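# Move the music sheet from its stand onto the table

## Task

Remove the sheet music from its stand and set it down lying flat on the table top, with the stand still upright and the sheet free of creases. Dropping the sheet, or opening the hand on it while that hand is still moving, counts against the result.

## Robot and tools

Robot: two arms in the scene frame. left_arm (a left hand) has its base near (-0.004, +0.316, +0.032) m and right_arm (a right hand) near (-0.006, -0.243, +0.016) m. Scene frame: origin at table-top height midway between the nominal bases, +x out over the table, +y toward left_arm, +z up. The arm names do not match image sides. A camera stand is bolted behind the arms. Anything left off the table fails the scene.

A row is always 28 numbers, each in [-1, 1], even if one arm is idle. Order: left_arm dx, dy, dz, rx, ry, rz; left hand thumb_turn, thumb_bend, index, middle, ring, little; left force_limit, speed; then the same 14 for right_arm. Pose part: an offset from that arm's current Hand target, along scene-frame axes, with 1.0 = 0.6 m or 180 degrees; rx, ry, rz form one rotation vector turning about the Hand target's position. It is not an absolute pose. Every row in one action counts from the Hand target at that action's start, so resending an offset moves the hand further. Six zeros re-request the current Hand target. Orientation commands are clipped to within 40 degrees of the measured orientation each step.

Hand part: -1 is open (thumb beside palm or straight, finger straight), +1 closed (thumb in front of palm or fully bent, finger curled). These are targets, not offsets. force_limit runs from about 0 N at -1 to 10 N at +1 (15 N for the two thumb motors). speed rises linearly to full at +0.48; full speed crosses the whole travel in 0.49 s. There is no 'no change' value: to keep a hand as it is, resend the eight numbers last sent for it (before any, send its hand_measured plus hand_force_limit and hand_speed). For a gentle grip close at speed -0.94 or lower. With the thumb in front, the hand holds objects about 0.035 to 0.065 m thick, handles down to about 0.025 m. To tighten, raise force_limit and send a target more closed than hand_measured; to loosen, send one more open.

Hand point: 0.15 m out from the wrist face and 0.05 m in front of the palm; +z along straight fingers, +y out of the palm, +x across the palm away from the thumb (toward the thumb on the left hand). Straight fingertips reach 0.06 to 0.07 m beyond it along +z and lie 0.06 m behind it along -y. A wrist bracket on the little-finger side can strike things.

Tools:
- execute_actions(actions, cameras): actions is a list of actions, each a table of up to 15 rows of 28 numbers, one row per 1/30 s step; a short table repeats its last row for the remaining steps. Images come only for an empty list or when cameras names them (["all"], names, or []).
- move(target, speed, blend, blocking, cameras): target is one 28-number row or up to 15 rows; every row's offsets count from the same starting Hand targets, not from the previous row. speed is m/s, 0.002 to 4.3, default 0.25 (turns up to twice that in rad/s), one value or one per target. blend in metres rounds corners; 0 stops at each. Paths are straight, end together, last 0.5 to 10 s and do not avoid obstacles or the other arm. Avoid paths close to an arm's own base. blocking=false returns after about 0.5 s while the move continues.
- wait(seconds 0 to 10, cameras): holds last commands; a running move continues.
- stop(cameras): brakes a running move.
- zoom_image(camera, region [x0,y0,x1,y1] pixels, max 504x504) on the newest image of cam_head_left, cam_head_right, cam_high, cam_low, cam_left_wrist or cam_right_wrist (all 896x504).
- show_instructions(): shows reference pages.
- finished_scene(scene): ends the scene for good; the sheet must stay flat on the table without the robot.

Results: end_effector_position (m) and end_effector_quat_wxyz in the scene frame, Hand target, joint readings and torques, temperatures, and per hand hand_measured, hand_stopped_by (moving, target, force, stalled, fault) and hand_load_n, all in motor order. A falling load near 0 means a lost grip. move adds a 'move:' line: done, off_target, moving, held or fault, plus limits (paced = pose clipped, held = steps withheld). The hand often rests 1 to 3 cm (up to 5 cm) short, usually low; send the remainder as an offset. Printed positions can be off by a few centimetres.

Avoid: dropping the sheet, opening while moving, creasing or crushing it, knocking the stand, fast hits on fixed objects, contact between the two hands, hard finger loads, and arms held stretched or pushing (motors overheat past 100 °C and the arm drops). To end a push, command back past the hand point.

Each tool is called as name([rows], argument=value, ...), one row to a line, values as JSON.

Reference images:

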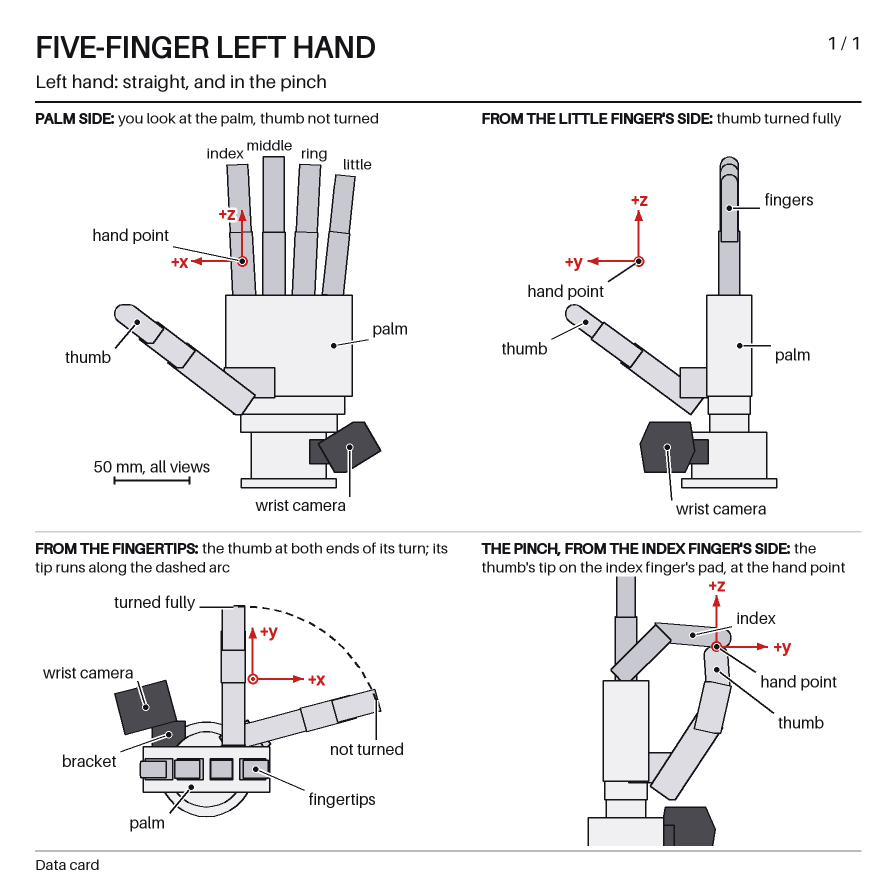

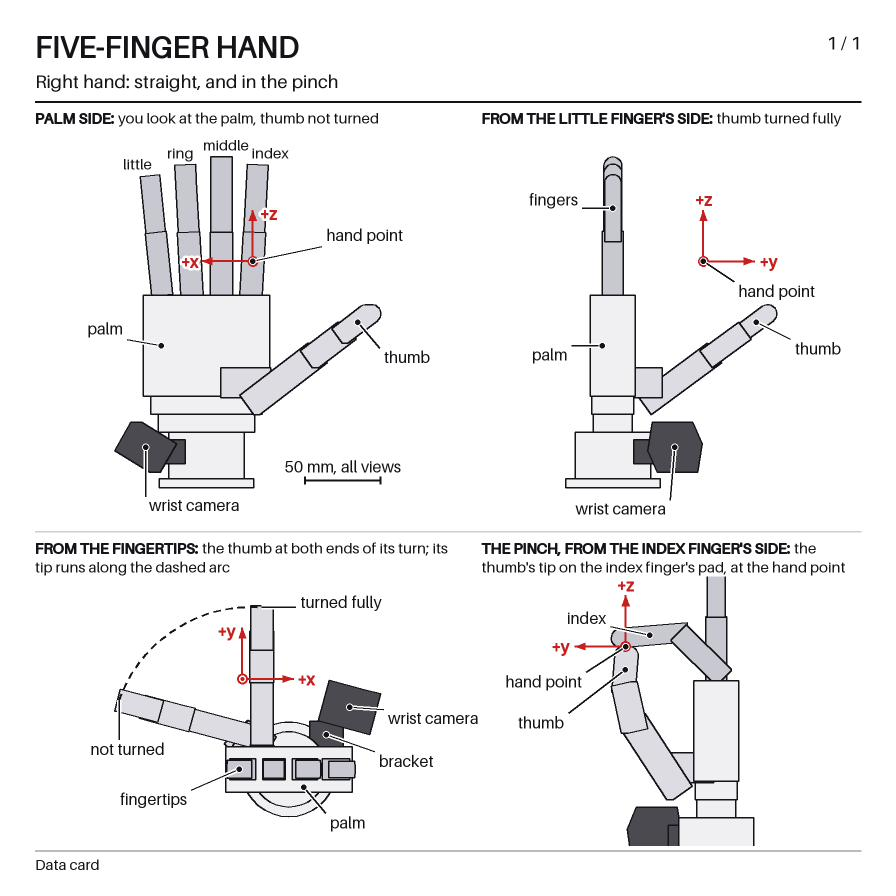

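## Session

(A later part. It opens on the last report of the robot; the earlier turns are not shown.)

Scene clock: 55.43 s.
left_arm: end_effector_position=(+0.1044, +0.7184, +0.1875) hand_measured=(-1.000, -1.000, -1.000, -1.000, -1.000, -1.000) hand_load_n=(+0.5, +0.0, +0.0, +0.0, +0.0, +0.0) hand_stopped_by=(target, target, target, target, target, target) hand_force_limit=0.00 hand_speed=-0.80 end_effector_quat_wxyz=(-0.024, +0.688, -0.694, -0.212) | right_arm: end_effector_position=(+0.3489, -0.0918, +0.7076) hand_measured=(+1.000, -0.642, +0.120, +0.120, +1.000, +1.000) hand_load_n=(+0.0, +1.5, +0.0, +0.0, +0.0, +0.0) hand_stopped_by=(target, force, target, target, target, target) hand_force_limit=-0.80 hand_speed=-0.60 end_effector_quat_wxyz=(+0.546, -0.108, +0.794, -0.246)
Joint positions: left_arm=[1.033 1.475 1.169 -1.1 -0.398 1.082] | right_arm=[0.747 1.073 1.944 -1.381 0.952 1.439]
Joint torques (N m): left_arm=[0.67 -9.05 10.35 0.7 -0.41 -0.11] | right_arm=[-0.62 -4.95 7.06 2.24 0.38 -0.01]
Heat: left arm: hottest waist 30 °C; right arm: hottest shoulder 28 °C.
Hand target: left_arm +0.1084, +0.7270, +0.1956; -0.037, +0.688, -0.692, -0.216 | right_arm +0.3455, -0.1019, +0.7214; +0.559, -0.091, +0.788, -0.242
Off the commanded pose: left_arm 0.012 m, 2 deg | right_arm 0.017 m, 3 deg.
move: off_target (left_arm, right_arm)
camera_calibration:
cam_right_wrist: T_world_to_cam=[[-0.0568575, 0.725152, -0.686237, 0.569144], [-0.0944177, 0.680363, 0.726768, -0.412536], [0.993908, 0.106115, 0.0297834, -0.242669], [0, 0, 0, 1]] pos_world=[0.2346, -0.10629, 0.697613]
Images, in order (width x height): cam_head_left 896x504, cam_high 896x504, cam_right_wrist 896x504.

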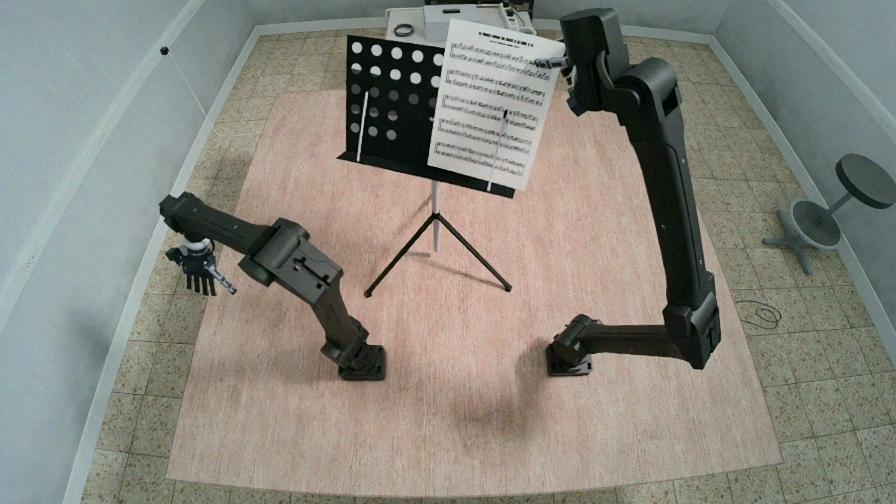

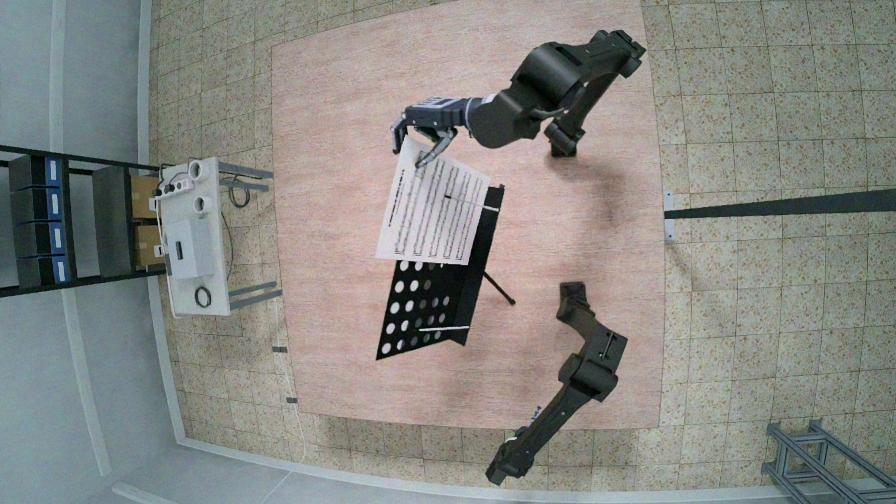

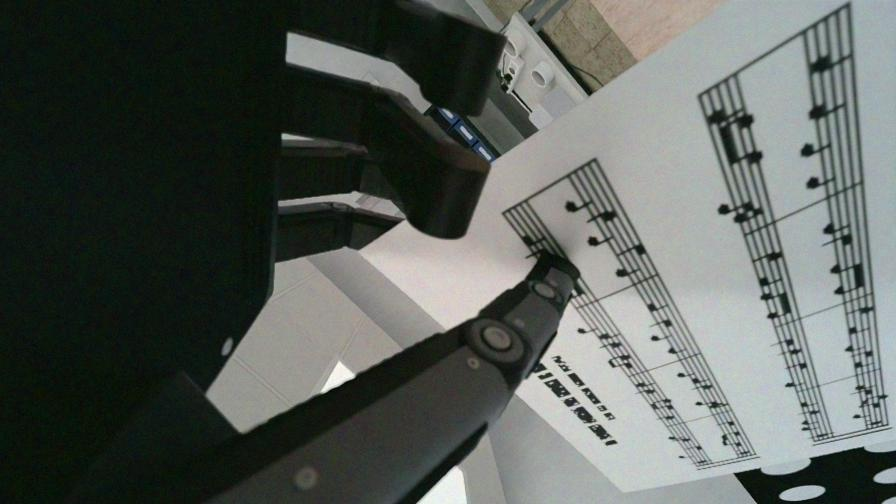

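move(target=[0,0,0,0,0,0,-1,-1,-1,-1,-1,-1,0,-0.8, -0.0217,0.0058,0.005,0,0,0,1,-0.8,0.12,0.12,1,1,-0.8,-0.6], speed=0.05, cameras=["cam_right_wrist","cam_high"])

zoom_image(camera="cam_high", region=[360, 80, 480, 180])

Scene clock: 58.13 s.
left_arm: end_effector_position=(+0.1044, +0.7184, +0.1875) hand_measured=(-1.000, -1.000, -1.000, -1.000, -1.000, -1.000) hand_load_n=(+0.0, +0.0, +0.0, +0.0, +0.0, +0.0) hand_stopped_by=(target, target, target, target, target, target) hand_force_limit=0.00 hand_speed=-0.80 end_effector_quat_wxyz=(-0.024, +0.688, -0.694, -0.212) | right_arm: end_effector_position=(+0.3445, -0.0914, +0.7068) hand_measured=(+1.000, -0.800, +0.120, +0.120, +1.000, +1.000) hand_load_n=(+0.0, +0.0, +0.0, +0.0, +0.0, +0.0) hand_stopped_by=(target, target, target, target, target, target) hand_force_limit=-0.80 hand_speed=-0.60 end_effector_quat_wxyz=(+0.545, -0.103, +0.792, -0.254)
Joint positions: left_arm=[1.033 1.475 1.169 -1.1 -0.398 1.082] | right_arm=[0.776 1.073 1.944 -1.406 0.995 1.467]
Joint torques (N m): left_arm=[0.44 -9.35 10.41 0.76 -0.41 -0.1] | right_arm=[1.26 -4.72 8.95 0.58 0.62 0.14]
Heat: left arm: hottest waist 30 °C; right arm: hottest shoulder 28 °C.
Hand target: left_arm +0.1084, +0.7270, +0.1956; -0.037, +0.688, -0.692, -0.216 | right_arm +0.3325, -0.0984, +0.7244; +0.559, -0.091, +0.788, -0.242
Off the commanded pose: left_arm 0.012 m, 2 deg | right_arm 0.022 m, 2 deg.
move: off_target (left_arm, right_arm)
camera_calibration:
cam_right_wrist: T_world_to_cam=[[-0.0425867, 0.721105, -0.691515, 0.566527], [-0.0865033, 0.686883, 0.721602, -0.411059], [0.995341, 0.090549, 0.0331259, -0.242563], [0, 0, 0, 1]] pos_world=[0.230002, -0.104213, 0.696418]
Images, in order (width x height): cam_high 896x504, cam_right_wrist 896x504.

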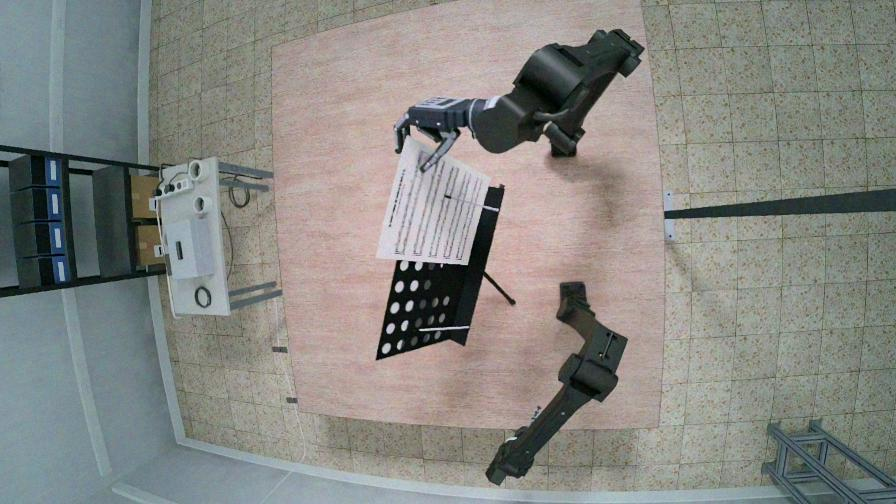

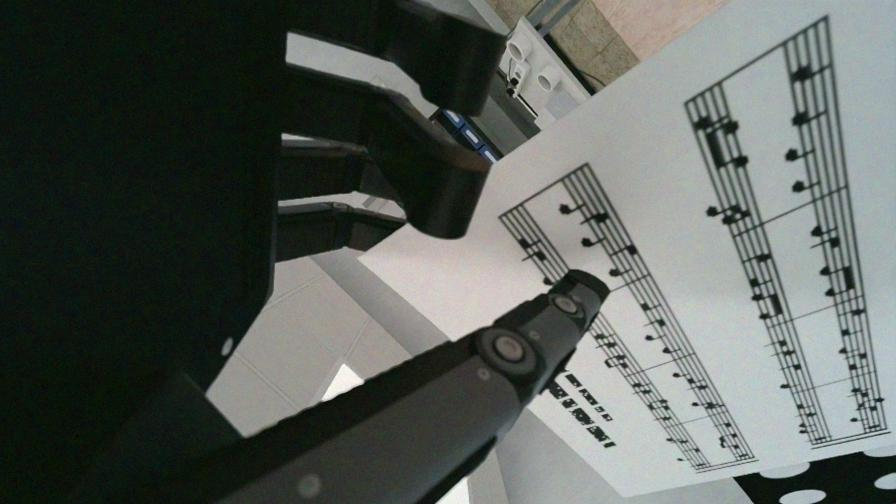

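Scaled by 4.200 from the camera's 896x504 image, which has a finer 1280x720 frame.

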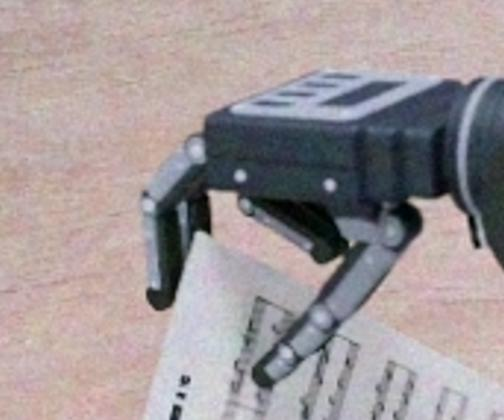

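move(target=[0,0,0,0,0,0,-1,-1,-1,-1,-1,-1,0,-0.8, -0.0167,0.005,0.0,0,0,0,1,-0.8,0.12,0.12,1,1,-0.8,-0.6], speed=0.05, cameras=["cam_right_wrist","cam_high"])

zoom_image(camera="cam_high", region=[360, 80, 480, 180])

Scene clock: 61.47 s.
left_arm: end_effector_position=(+0.1044, +0.7184, +0.1875) hand_measured=(-1.000, -1.000, -1.000, -1.000, -1.000, -1.000) hand_load_n=(+0.0, +0.0, +0.0, +0.0, +0.0, +0.0) hand_stopped_by=(target, target, target, target, target, target) hand_force_limit=0.00 hand_speed=-0.80 end_effector_quat_wxyz=(-0.024, +0.688, -0.694, -0.212) | right_arm: end_effector_position=(+0.3362, -0.0872, +0.7023) hand_measured=(+1.000, -0.800, +0.120, +0.120, +1.000, +1.000) hand_load_n=(+0.0, +0.0, +0.0, +0.0, +0.0, +0.0) hand_stopped_by=(target, target, target, target, target, target) hand_force_limit=-0.80 hand_speed=-0.60 end_effector_quat_wxyz=(+0.542, -0.105, +0.793, -0.258)
Joint positions: left_arm=[1.033 1.475 1.169 -1.1 -0.398 1.082] | right_arm=[0.821 1.073 1.944 -1.455 1.037 1.511]
Joint torques (N m): left_arm=[0.62 -9.29 10.41 0.76 -0.42 -0.1] | right_arm=[1.14 -5.25 9.52 0.72 0.64 0.13]
Heat: left arm: hottest waist 30 °C; right arm: hottest shoulder 28 °C.
Hand target: left_arm +0.1084, +0.7270, +0.1956; -0.037, +0.688, -0.692, -0.216 | right_arm +0.3225, -0.0954, +0.7244; +0.559, -0.091, +0.788, -0.242
Off the commanded pose: left_arm 0.012 m, 2 deg | right_arm 0.027 m, 3 deg.
move: off_target (left_arm, right_arm)
camera_calibration:
cam_right_wrist: T_world_to_cam=[[-0.0450046, 0.714764, -0.697917, 0.564839], [-0.0797586, 0.693823, 0.715715, -0.408923], [0.995798, 0.0878753, 0.0257833, -0.229764], [0, 0, 0, 1]] pos_world=[0.221604, -0.0998151, 0.692806]
Images, in order (width x height): cam_high 896x504, cam_right_wrist 896x504.

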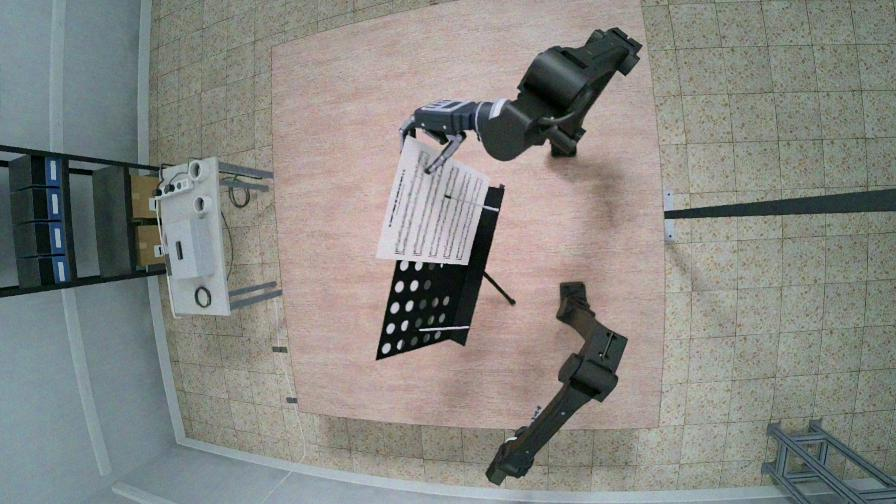

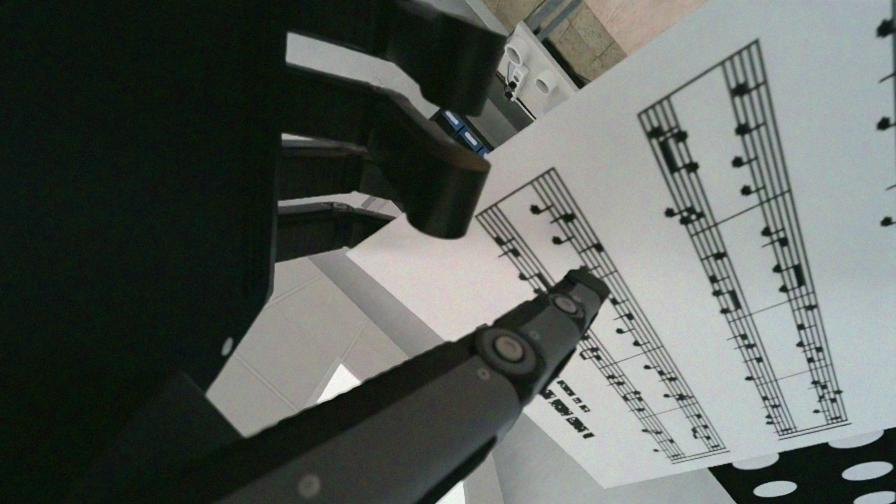

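Scaled by 4.200 from the camera's 896x504 image, which has a finer 1280x720 frame.

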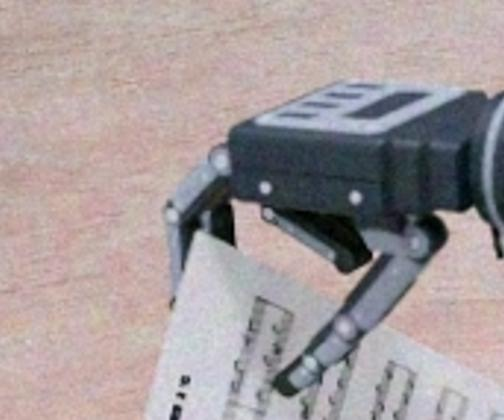

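move(target=[0,0,0,0,0,0,-1,-1,-1,-1,-1,-1,0,-0.8, 0,0,0.0,0,0,0,1,-0.2,0.12,0.12,1,1,-0.85,-0.7], speed=0.05, cameras=["cam_right_wrist","cam_high","cam_low"])

zoom_image(camera="cam_high", region=[360, 80, 480, 180])

zoom_image(camera="cam_low", region=[425, 0, 485, 40])

Scene clock: 64.07 s.
left_arm: end_effector_position=(+0.1044, +0.7184, +0.1875) hand_measured=(-1.000, -1.000, -1.000, -1.000, -1.000, -1.000) hand_load_n=(+0.0, +0.0, +0.0, +0.0, +0.0, +0.0) hand_stopped_by=(target, target, target, target, target, target) hand_force_limit=0.00 hand_speed=-0.80 end_effector_quat_wxyz=(-0.024, +0.688, -0.694, -0.212) | right_arm: end_effector_position=(+0.3360, -0.0867, +0.7024) hand_measured=(+1.000, -0.200, +0.120, +0.120, +1.000, +1.000) hand_load_n=(-0.5, +0.0, +0.0, +0.0, +0.0, +0.0) hand_stopped_by=(target, target, target, target, target, target) hand_force_limit=-0.85 hand_speed=-0.70 end_effector_quat_wxyz=(+0.542, -0.105, +0.793, -0.257)
Joint positions: left_arm=[1.033 1.475 1.169 -1.1 -0.398 1.082] | right_arm=[0.822 1.073 1.944 -1.455 1.037 1.513]
Joint torques (N m): left_arm=[0.44 -9.29 10.43 0.77 -0.41 -0.11] | right_arm=[0.91 -4.72 9.42 0.68 0.67 0.11]
Heat: left arm: hottest waist 30 °C; right arm: hottest shoulder 28 °C.
Hand target: left_arm +0.1084, +0.7270, +0.1956; -0.037, +0.688, -0.692, -0.216 | right_arm +0.3225, -0.0954, +0.7244; +0.559, -0.091, +0.788, -0.242
Off the commanded pose: left_arm 0.012 m, 2 deg | right_arm 0.027 m, 3 deg.
move: off_target (left_arm, right_arm)
camera_calibration:
cam_right_wrist: T_world_to_cam=[[-0.0454413, 0.715626, -0.697004, 0.564098], [-0.0808251, 0.692804, 0.716582, -0.409676], [0.995692, 0.0888979, 0.0263586, -0.229973], [0, 0, 0, 1]] pos_world=[0.221504, -0.0994138, 0.692807]
Images, in order (width x height): cam_high 896x504, cam_low 896x504, cam_right_wrist 896x504.

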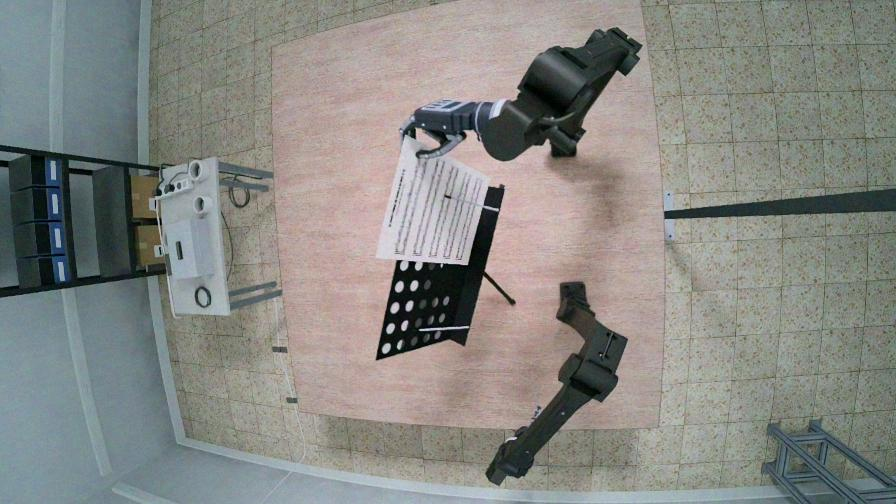

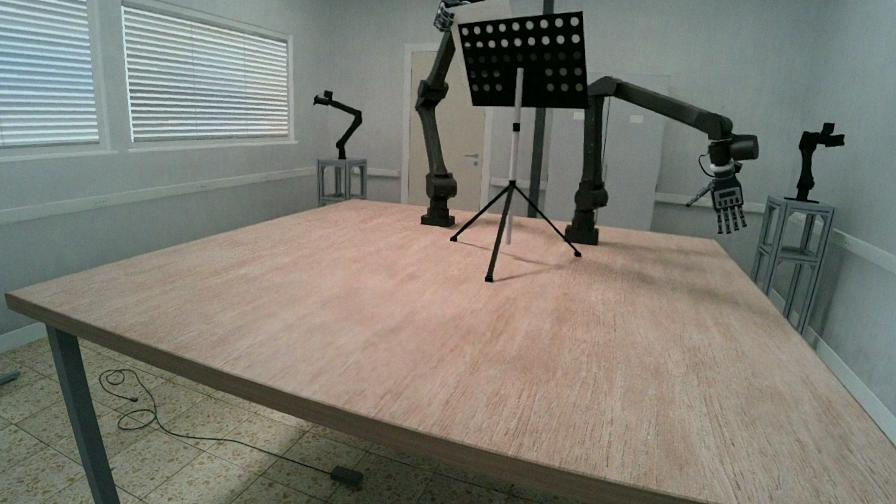

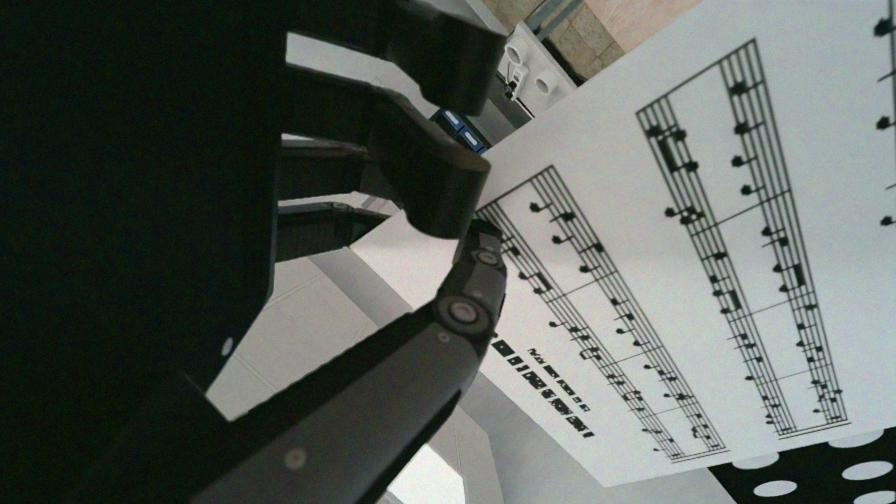

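Scaled by 4.200 from the camera's 896x504 image, which has a finer 1280x720 frame.

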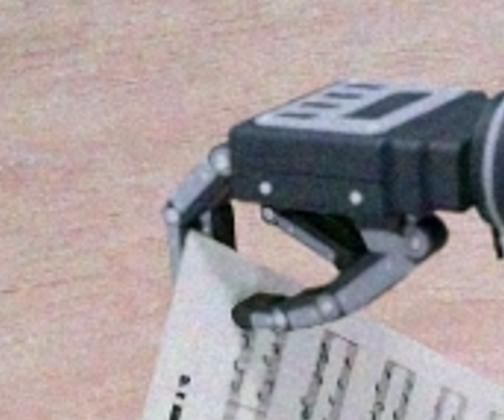

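Scaled by 8.400 from the camera's 896x504 image, which has a finer 1280x720 frame.

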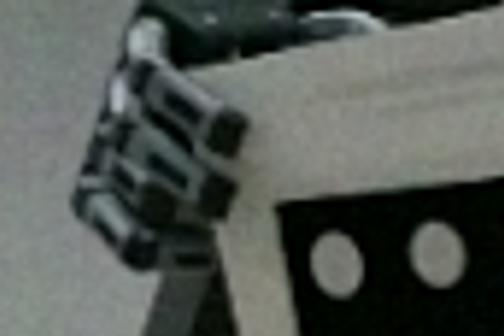

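move(target=[0,0,0,0,0,0,-1,-1,-1,-1,-1,-1,0,-0.8, 0,0,0.0,0,0,0,1,-0.05,0.25,0.25,1,1,-0.8,-0.85], speed=0.05, cameras=["cam_right_wrist","cam_high"])

zoom_image(camera="cam_high", region=[360, 80, 480, 180])

zoom_image(camera="cam_right_wrist", region=[320, 120, 620, 370])

Scene clock: 65.70 s.
left_arm: end_effector_position=(+0.1044, +0.7184, +0.1875) hand_measured=(-1.000, -1.000, -1.000, -1.000, -1.000, -1.000) hand_load_n=(+0.0, +0.0, +0.0, +0.0, +0.0, +0.0) hand_stopped_by=(target, target, target, target, target, target) hand_force_limit=0.00 hand_speed=-0.80 end_effector_quat_wxyz=(-0.024, +0.688, -0.694, -0.212) | right_arm: end_effector_position=(+0.3360, -0.0867, +0.7024) hand_measured=(+1.000, -0.138, +0.244, +0.242, +1.000, +1.000) hand_load_n=(+0.0, +4.5, +1.5, +6.0, +0.0, +0.0) hand_stopped_by=(target, force, force, force, target, target) hand_force_limit=-0.80 hand_speed=-0.85 end_effector_quat_wxyz=(+0.542, -0.105, +0.793, -0.257)
Joint positions: left_arm=[1.033 1.475 1.169 -1.1 -0.398 1.082] | right_arm=[0.822 1.073 1.944 -1.455 1.037 1.513]
Joint torques (N m): left_arm=[0.44 -9.17 10.41 0.72 -0.41 -0.11] | right_arm=[1.26 -5.19 9.44 0.75 0.66 0.11]
Heat: left arm: hottest waist 30 °C; right arm: hottest elbow 29 °C.
Hand target: left_arm +0.1084, +0.7270, +0.1956; -0.037, +0.688, -0.692, -0.216 | right_arm +0.3225, -0.0954, +0.7244; +0.559, -0.091, +0.788, -0.242
Off the commanded pose: left_arm 0.012 m, 2 deg | right_arm 0.027 m, 3 deg.
move: off_target (left_arm, right_arm)
camera_calibration:
cam_right_wrist: T_world_to_cam=[[-0.0454413, 0.715626, -0.697004, 0.564098], [-0.0808251, 0.692804, 0.716582, -0.409676], [0.995692, 0.0888979, 0.0263586, -0.229973], [0, 0, 0, 1]] pos_world=[0.221504, -0.0994138, 0.692807]
Images, in order (width x height): cam_high 896x504, cam_right_wrist 896x504.

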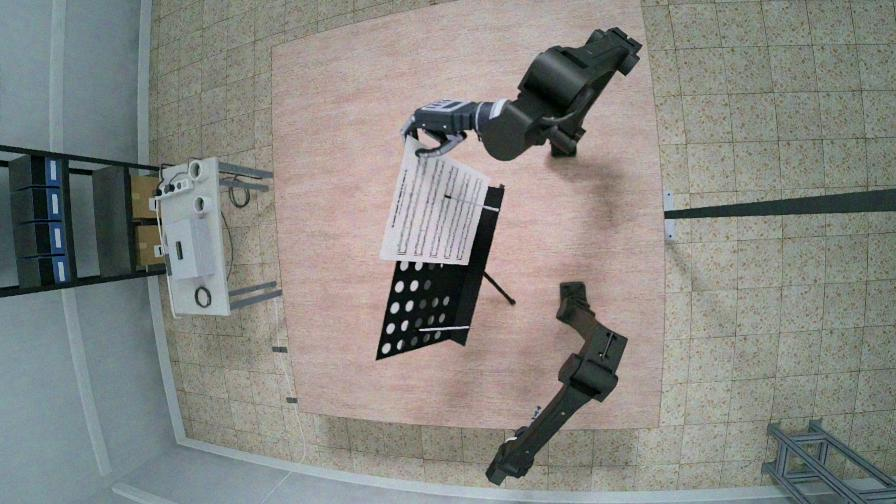

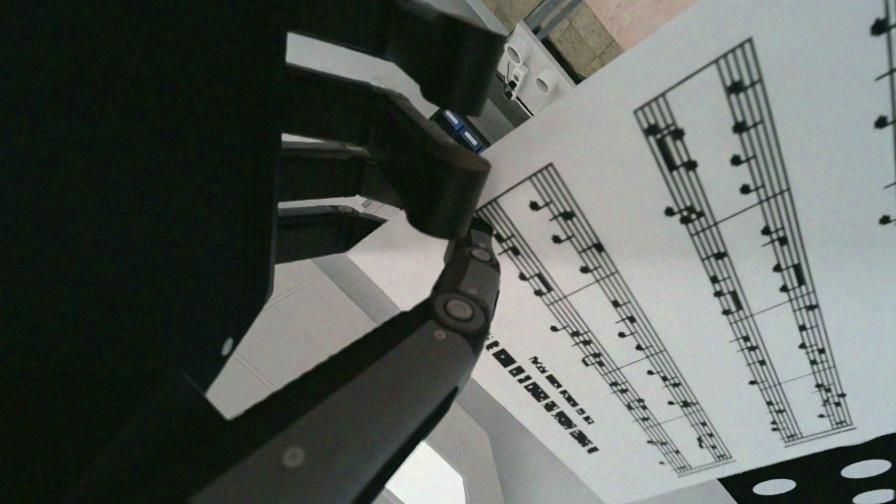

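Scaled by 4.200 from the camera's 896x504 image, which has a finer 1280x720 frame.

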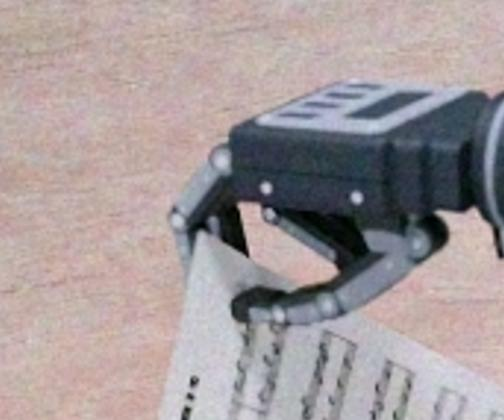

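Scaled by 1.680 from the camera's 896x504 image, which has a finer 1280x720 frame.

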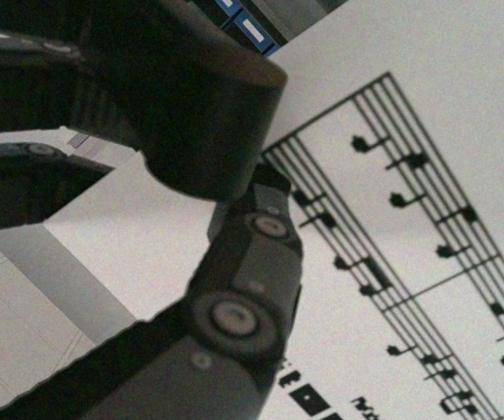

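move(target=[0,0,0,0,0,0,-1,-1,-1,-1,-1,-1,0,-0.8, 0.035,-0.003,0.047,0,0,0,1,-0.05,0.25,0.25,1,1,-0.8,-0.85], speed=0.04, cameras=["cam_head_left","cam_right_wrist","cam_high","cam_low"])

zoom_image(camera="cam_head_left", region=[330, 0, 630, 210])

zoom_image(camera="cam_high", region=[340, 60, 540, 280])

Scene clock: 68.17 s.
left_arm: end_effector_position=(+0.1044, +0.7184, +0.1875) hand_measured=(-1.000, -1.000, -1.000, -1.000, -1.000, -1.000) hand_load_n=(-0.5, +0.0, +0.0, +0.0, +0.0, +0.0) hand_stopped_by=(target, target, target, target, target, target) hand_force_limit=0.00 hand_speed=-0.80 end_effector_quat_wxyz=(-0.024, +0.688, -0.694, -0.212) | right_arm: end_effector_position=(+0.3464, -0.0864, +0.7337) hand_measured=(+1.000, -0.138, +0.244, +0.242, +1.000, +1.000) hand_load_n=(+0.0, +4.0, +1.5, +6.0, +0.0, +0.0) hand_stopped_by=(target, force, force, force, target, target) hand_force_limit=-0.80 hand_speed=-0.85 end_effector_quat_wxyz=(+0.549, -0.108, +0.791, -0.246)
Joint positions: left_arm=[1.033 1.475 1.169 -1.1 -0.398 1.082] | right_arm=[0.773 1.137 2.084 -1.459 0.975 1.45]
Joint torques (N m): left_arm=[0.5 -9.29 10.4 0.75 -0.41 -0.1] | right_arm=[-0.85 -3.72 10.03 0.87 0.34 0.01]
Heat: left arm: hottest waist 30 °C; right arm: hottest elbow 29 °C.
Hand target: left_arm +0.1084, +0.7270, +0.1956; -0.037, +0.688, -0.692, -0.216 | right_arm +0.3435, -0.0972, +0.7526; +0.559, -0.091, +0.788, -0.242
Off the commanded pose: left_arm 0.012 m, 2 deg | right_arm 0.022 m, 2 deg.
move: off_target (left_arm, right_arm)
camera_calibration:
cam_right_wrist: T_world_to_cam=[[-0.0533809, 0.724672, -0.687023, 0.582395], [-0.10244, 0.6804, 0.725646, -0.431674], [0.993306, 0.109114, 0.0379153, -0.246982], [0, 0, 0, 1]] pos_world=[0.232197, -0.101386, 0.722725]
Images, in order (width x height): cam_head_left 896x504, cam_high 896x504, cam_low 896x504, cam_right_wrist 896x504.

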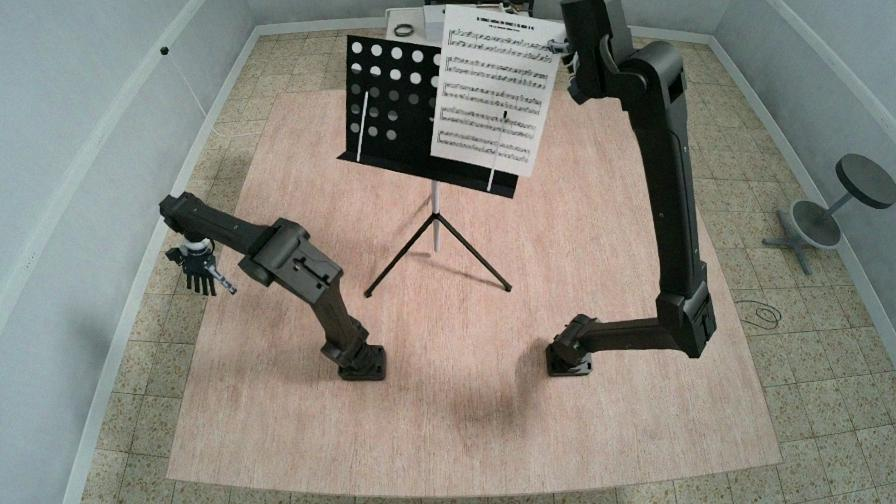

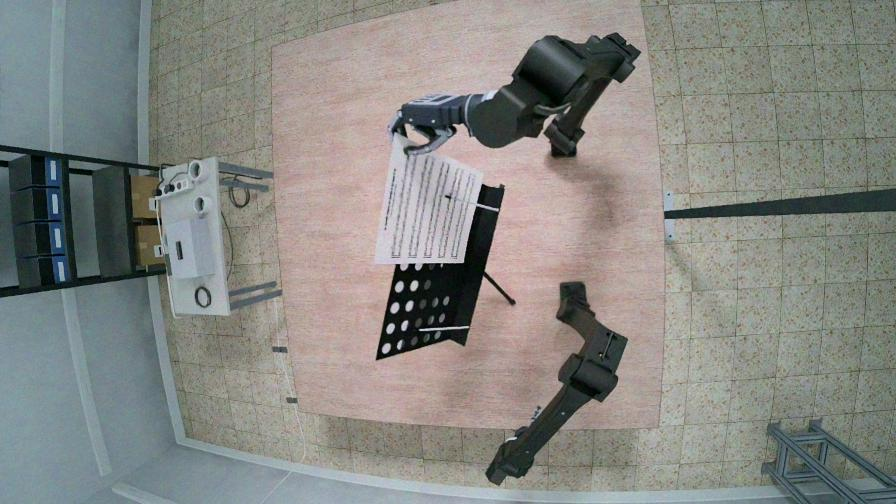

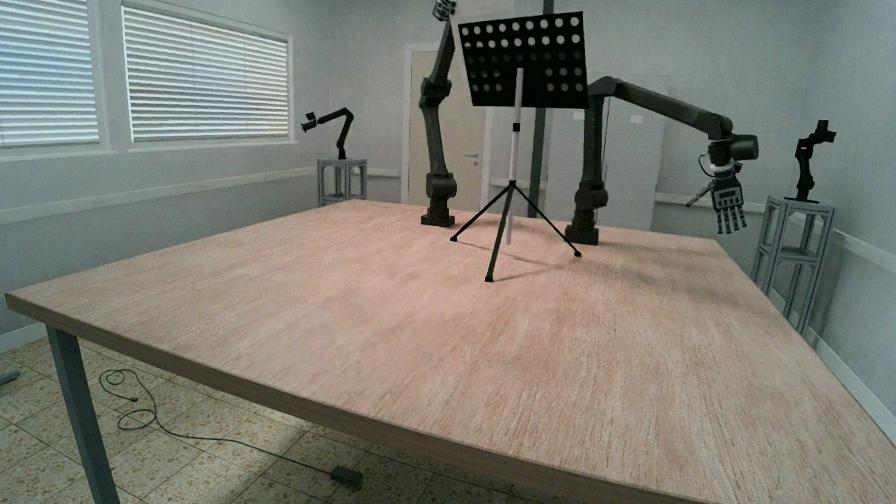

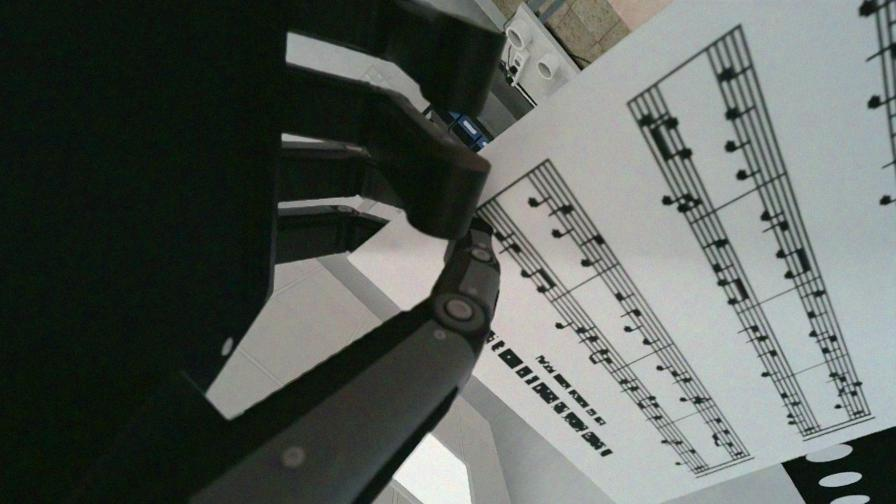

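Scaled by 1.680 from the camera's 896x504 image, which has a finer 1280x720 frame.

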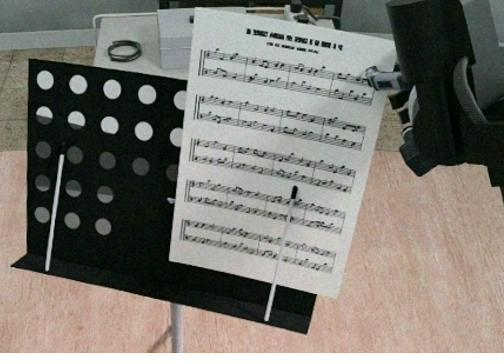

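Scaled by 2.291 from the camera's 896x504 image, which has a finer 1280x720 frame.

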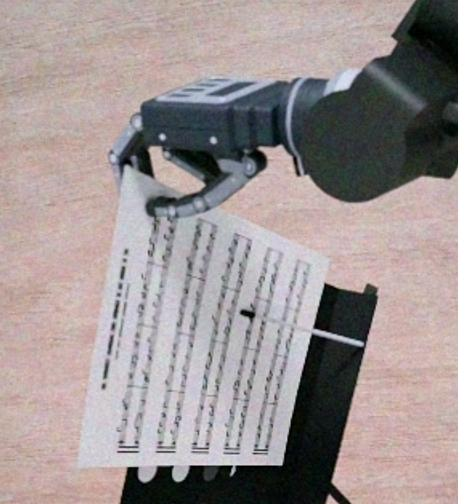

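move(target=[0,0,0,0,0,0,-1,-1,-1,-1,-1,-1,0,-0.8, 0.037,-0.023,0.097,0,0,0,1,-0.05,0.25,0.25,1,1,-0.8,-0.85], speed=0.05, cameras=["cam_head_left","cam_high"])

zoom_image(camera="cam_head_left", region=[330, 0, 630, 210])

zoom_image(camera="cam_high", region=[340, 60, 540, 280])

Scene clock: 71.50 s.
left_arm: end_effector_position=(+0.1044, +0.7184, +0.1875) hand_measured=(-1.000, -1.000, -1.000, -1.000, -1.000, -1.000) hand_load_n=(+0.0, +0.0, +0.0, +0.0, +0.0, +0.0) hand_stopped_by=(target, target, target, target, target, target) hand_force_limit=0.00 hand_speed=-0.80 end_effector_quat_wxyz=(-0.024, +0.688, -0.694, -0.212) | right_arm: end_effector_position=(+0.3679, -0.1015, +0.7999) hand_measured=(+1.000, -0.138, +0.244, +0.242, +1.000, +1.000) hand_load_n=(+0.0, +4.0, +1.5, +6.0, +0.5, +0.0) hand_stopped_by=(target, force, force, force, target, target) hand_force_limit=-0.80 hand_speed=-0.85 end_effector_quat_wxyz=(+0.553, -0.106, +0.790, -0.243)
Joint positions: left_arm=[1.033 1.475 1.169 -1.1 -0.398 1.082] | right_arm=[0.654 1.373 2.578 -1.634 0.866 1.359]
Joint torques (N m): left_arm=[0.62 -9.29 10.4 0.72 -0.41 -0.11] | right_arm=[-0.67 -5.13 7.35 0.98 0.31 0.08]
Heat: left arm: hottest elbow 31 °C; right arm: hottest elbow 29 °C.
Hand target: left_arm +0.1084, +0.7270, +0.1956; -0.037, +0.688, -0.692, -0.216 | right_arm +0.3657, -0.1110, +0.8108; +0.559, -0.091, +0.788, -0.242
Off the commanded pose: left_arm 0.012 m, 2 deg | right_arm 0.015 m, 2 deg.
move: off_target (left_arm, right_arm)
Images, in order (width x height): cam_head_left 896x504, cam_high 896x504.

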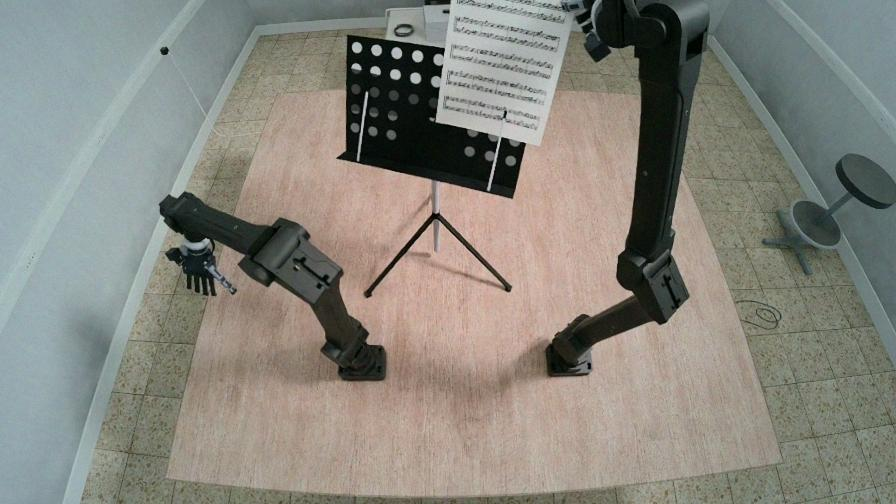

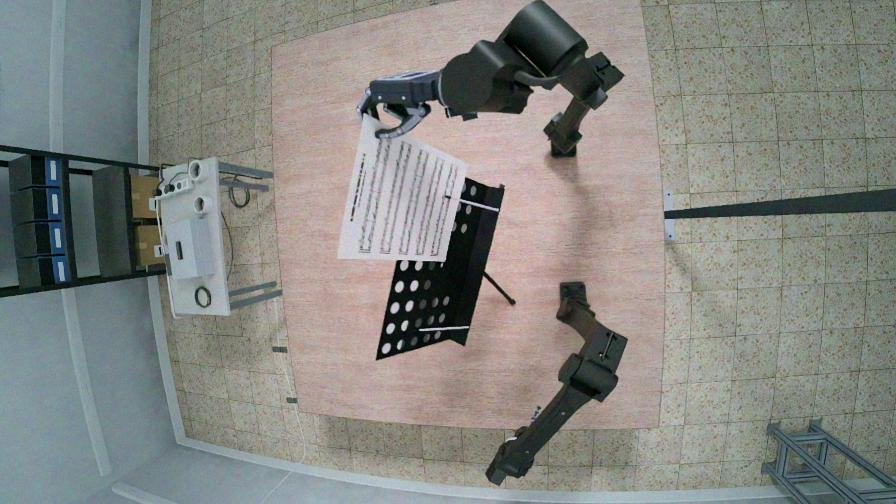

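Scaled by 1.680 from the camera's 896x504 image, which has a finer 1280x720 frame.

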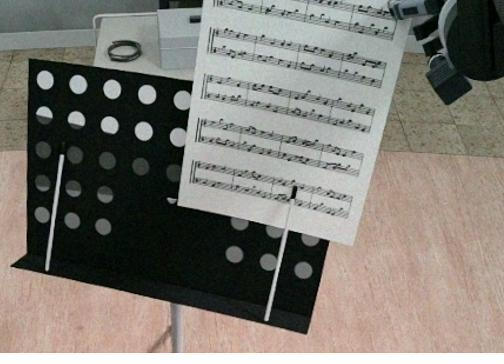

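Scaled by 2.291 from the camera's 896x504 image, which has a finer 1280x720 frame.

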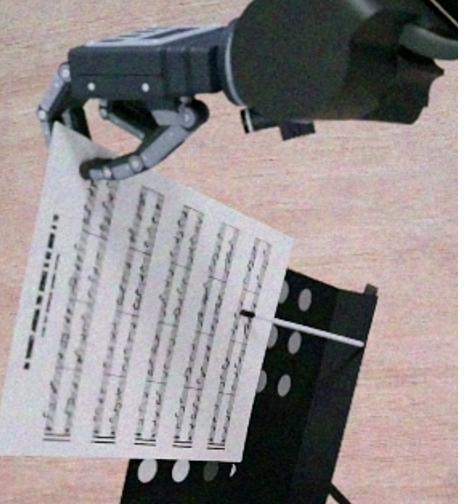

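move(target=[0,0,0,0,0,0,-1,-1,-1,-1,-1,-1,0,-0.8, 0.025,-0.02,0.08,0,0,0,1,-0.05,0.25,0.25,1,1,-0.8,-0.85], speed=0.05, cameras=["cam_head_left","cam_high"])

zoom_image(camera="cam_head_left", region=[330, 0, 630, 210])

zoom_image(camera="cam_high", region=[340, 60, 540, 280])

Scene clock: 73.97 s.
left_arm: end_effector_position=(+0.1044, +0.7184, +0.1875) hand_measured=(-1.000, -1.000, -1.000, -1.000, -1.000, -1.000) hand_load_n=(+0.0, +0.0, +0.0, +0.0, +0.0, +0.0) hand_stopped_by=(target, target, target, target, target, target) hand_force_limit=0.00 hand_speed=-0.80 end_effector_quat_wxyz=(-0.024, +0.688, -0.694, -0.212) | right_arm: end_effector_position=(+0.3804, -0.1156, +0.8431) hand_measured=(+1.000, -0.138, +0.244, +0.242, +1.000, +1.000) hand_load_n=(-0.5, +4.0, +1.5, +6.0, +0.0, +0.0) hand_stopped_by=(target, force, force, force, target, target) hand_force_limit=-0.80 hand_speed=-0.85 end_effector_quat_wxyz=(+0.588, -0.103, +0.764, -0.245)
Joint positions: left_arm=[1.033 1.475 1.169 -1.1 -0.398 1.082] | right_arm=[0.566 1.521 2.897 -1.646 0.786 1.237]
Joint torques (N m): left_arm=[0.5 -9.17 10.36 0.73 -0.4 -0.1] | right_arm=[-0.56 -6.01 5.26 2.67 0.18 0.01]
Heat: left arm: hottest elbow 31 °C; right arm: hottest elbow 29 °C.
Hand target: left_arm +0.1084, +0.7270, +0.1956; -0.037, +0.688, -0.692, -0.216 | right_arm +0.3807, -0.1230, +0.8588; +0.559, -0.091, +0.788, -0.242
Off the commanded pose: left_arm 0.012 m, 2 deg | right_arm 0.017 m, 5 deg.
elbow stopped short (right arm): the move would have taken joint 3 (elbow) straighter than the controller allows.
move: off_target (left_arm, right_arm)
Images, in order (width x height): cam_head_left 896x504, cam_high 896x504.

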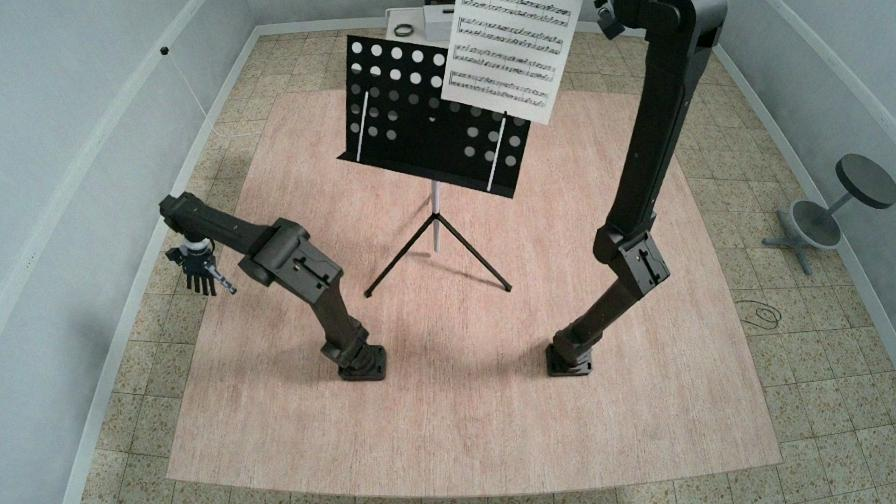

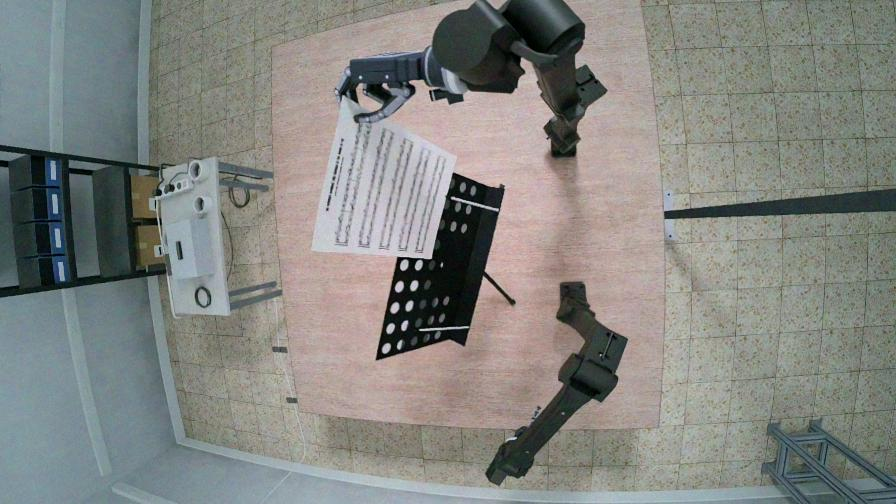

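Scaled by 1.680 from the camera's 896x504 image, which has a finer 1280x720 frame.

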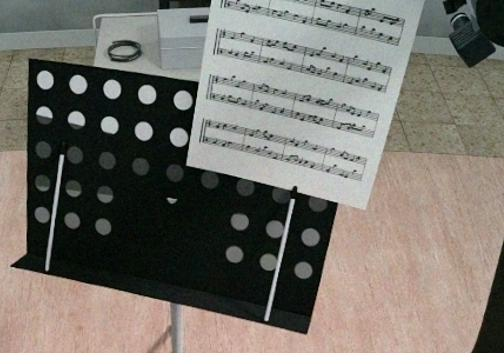

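Scaled by 2.291 from the camera's 896x504 image, which has a finer 1280x720 frame.

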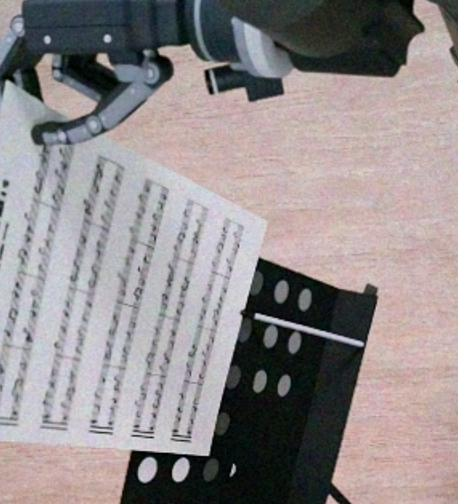

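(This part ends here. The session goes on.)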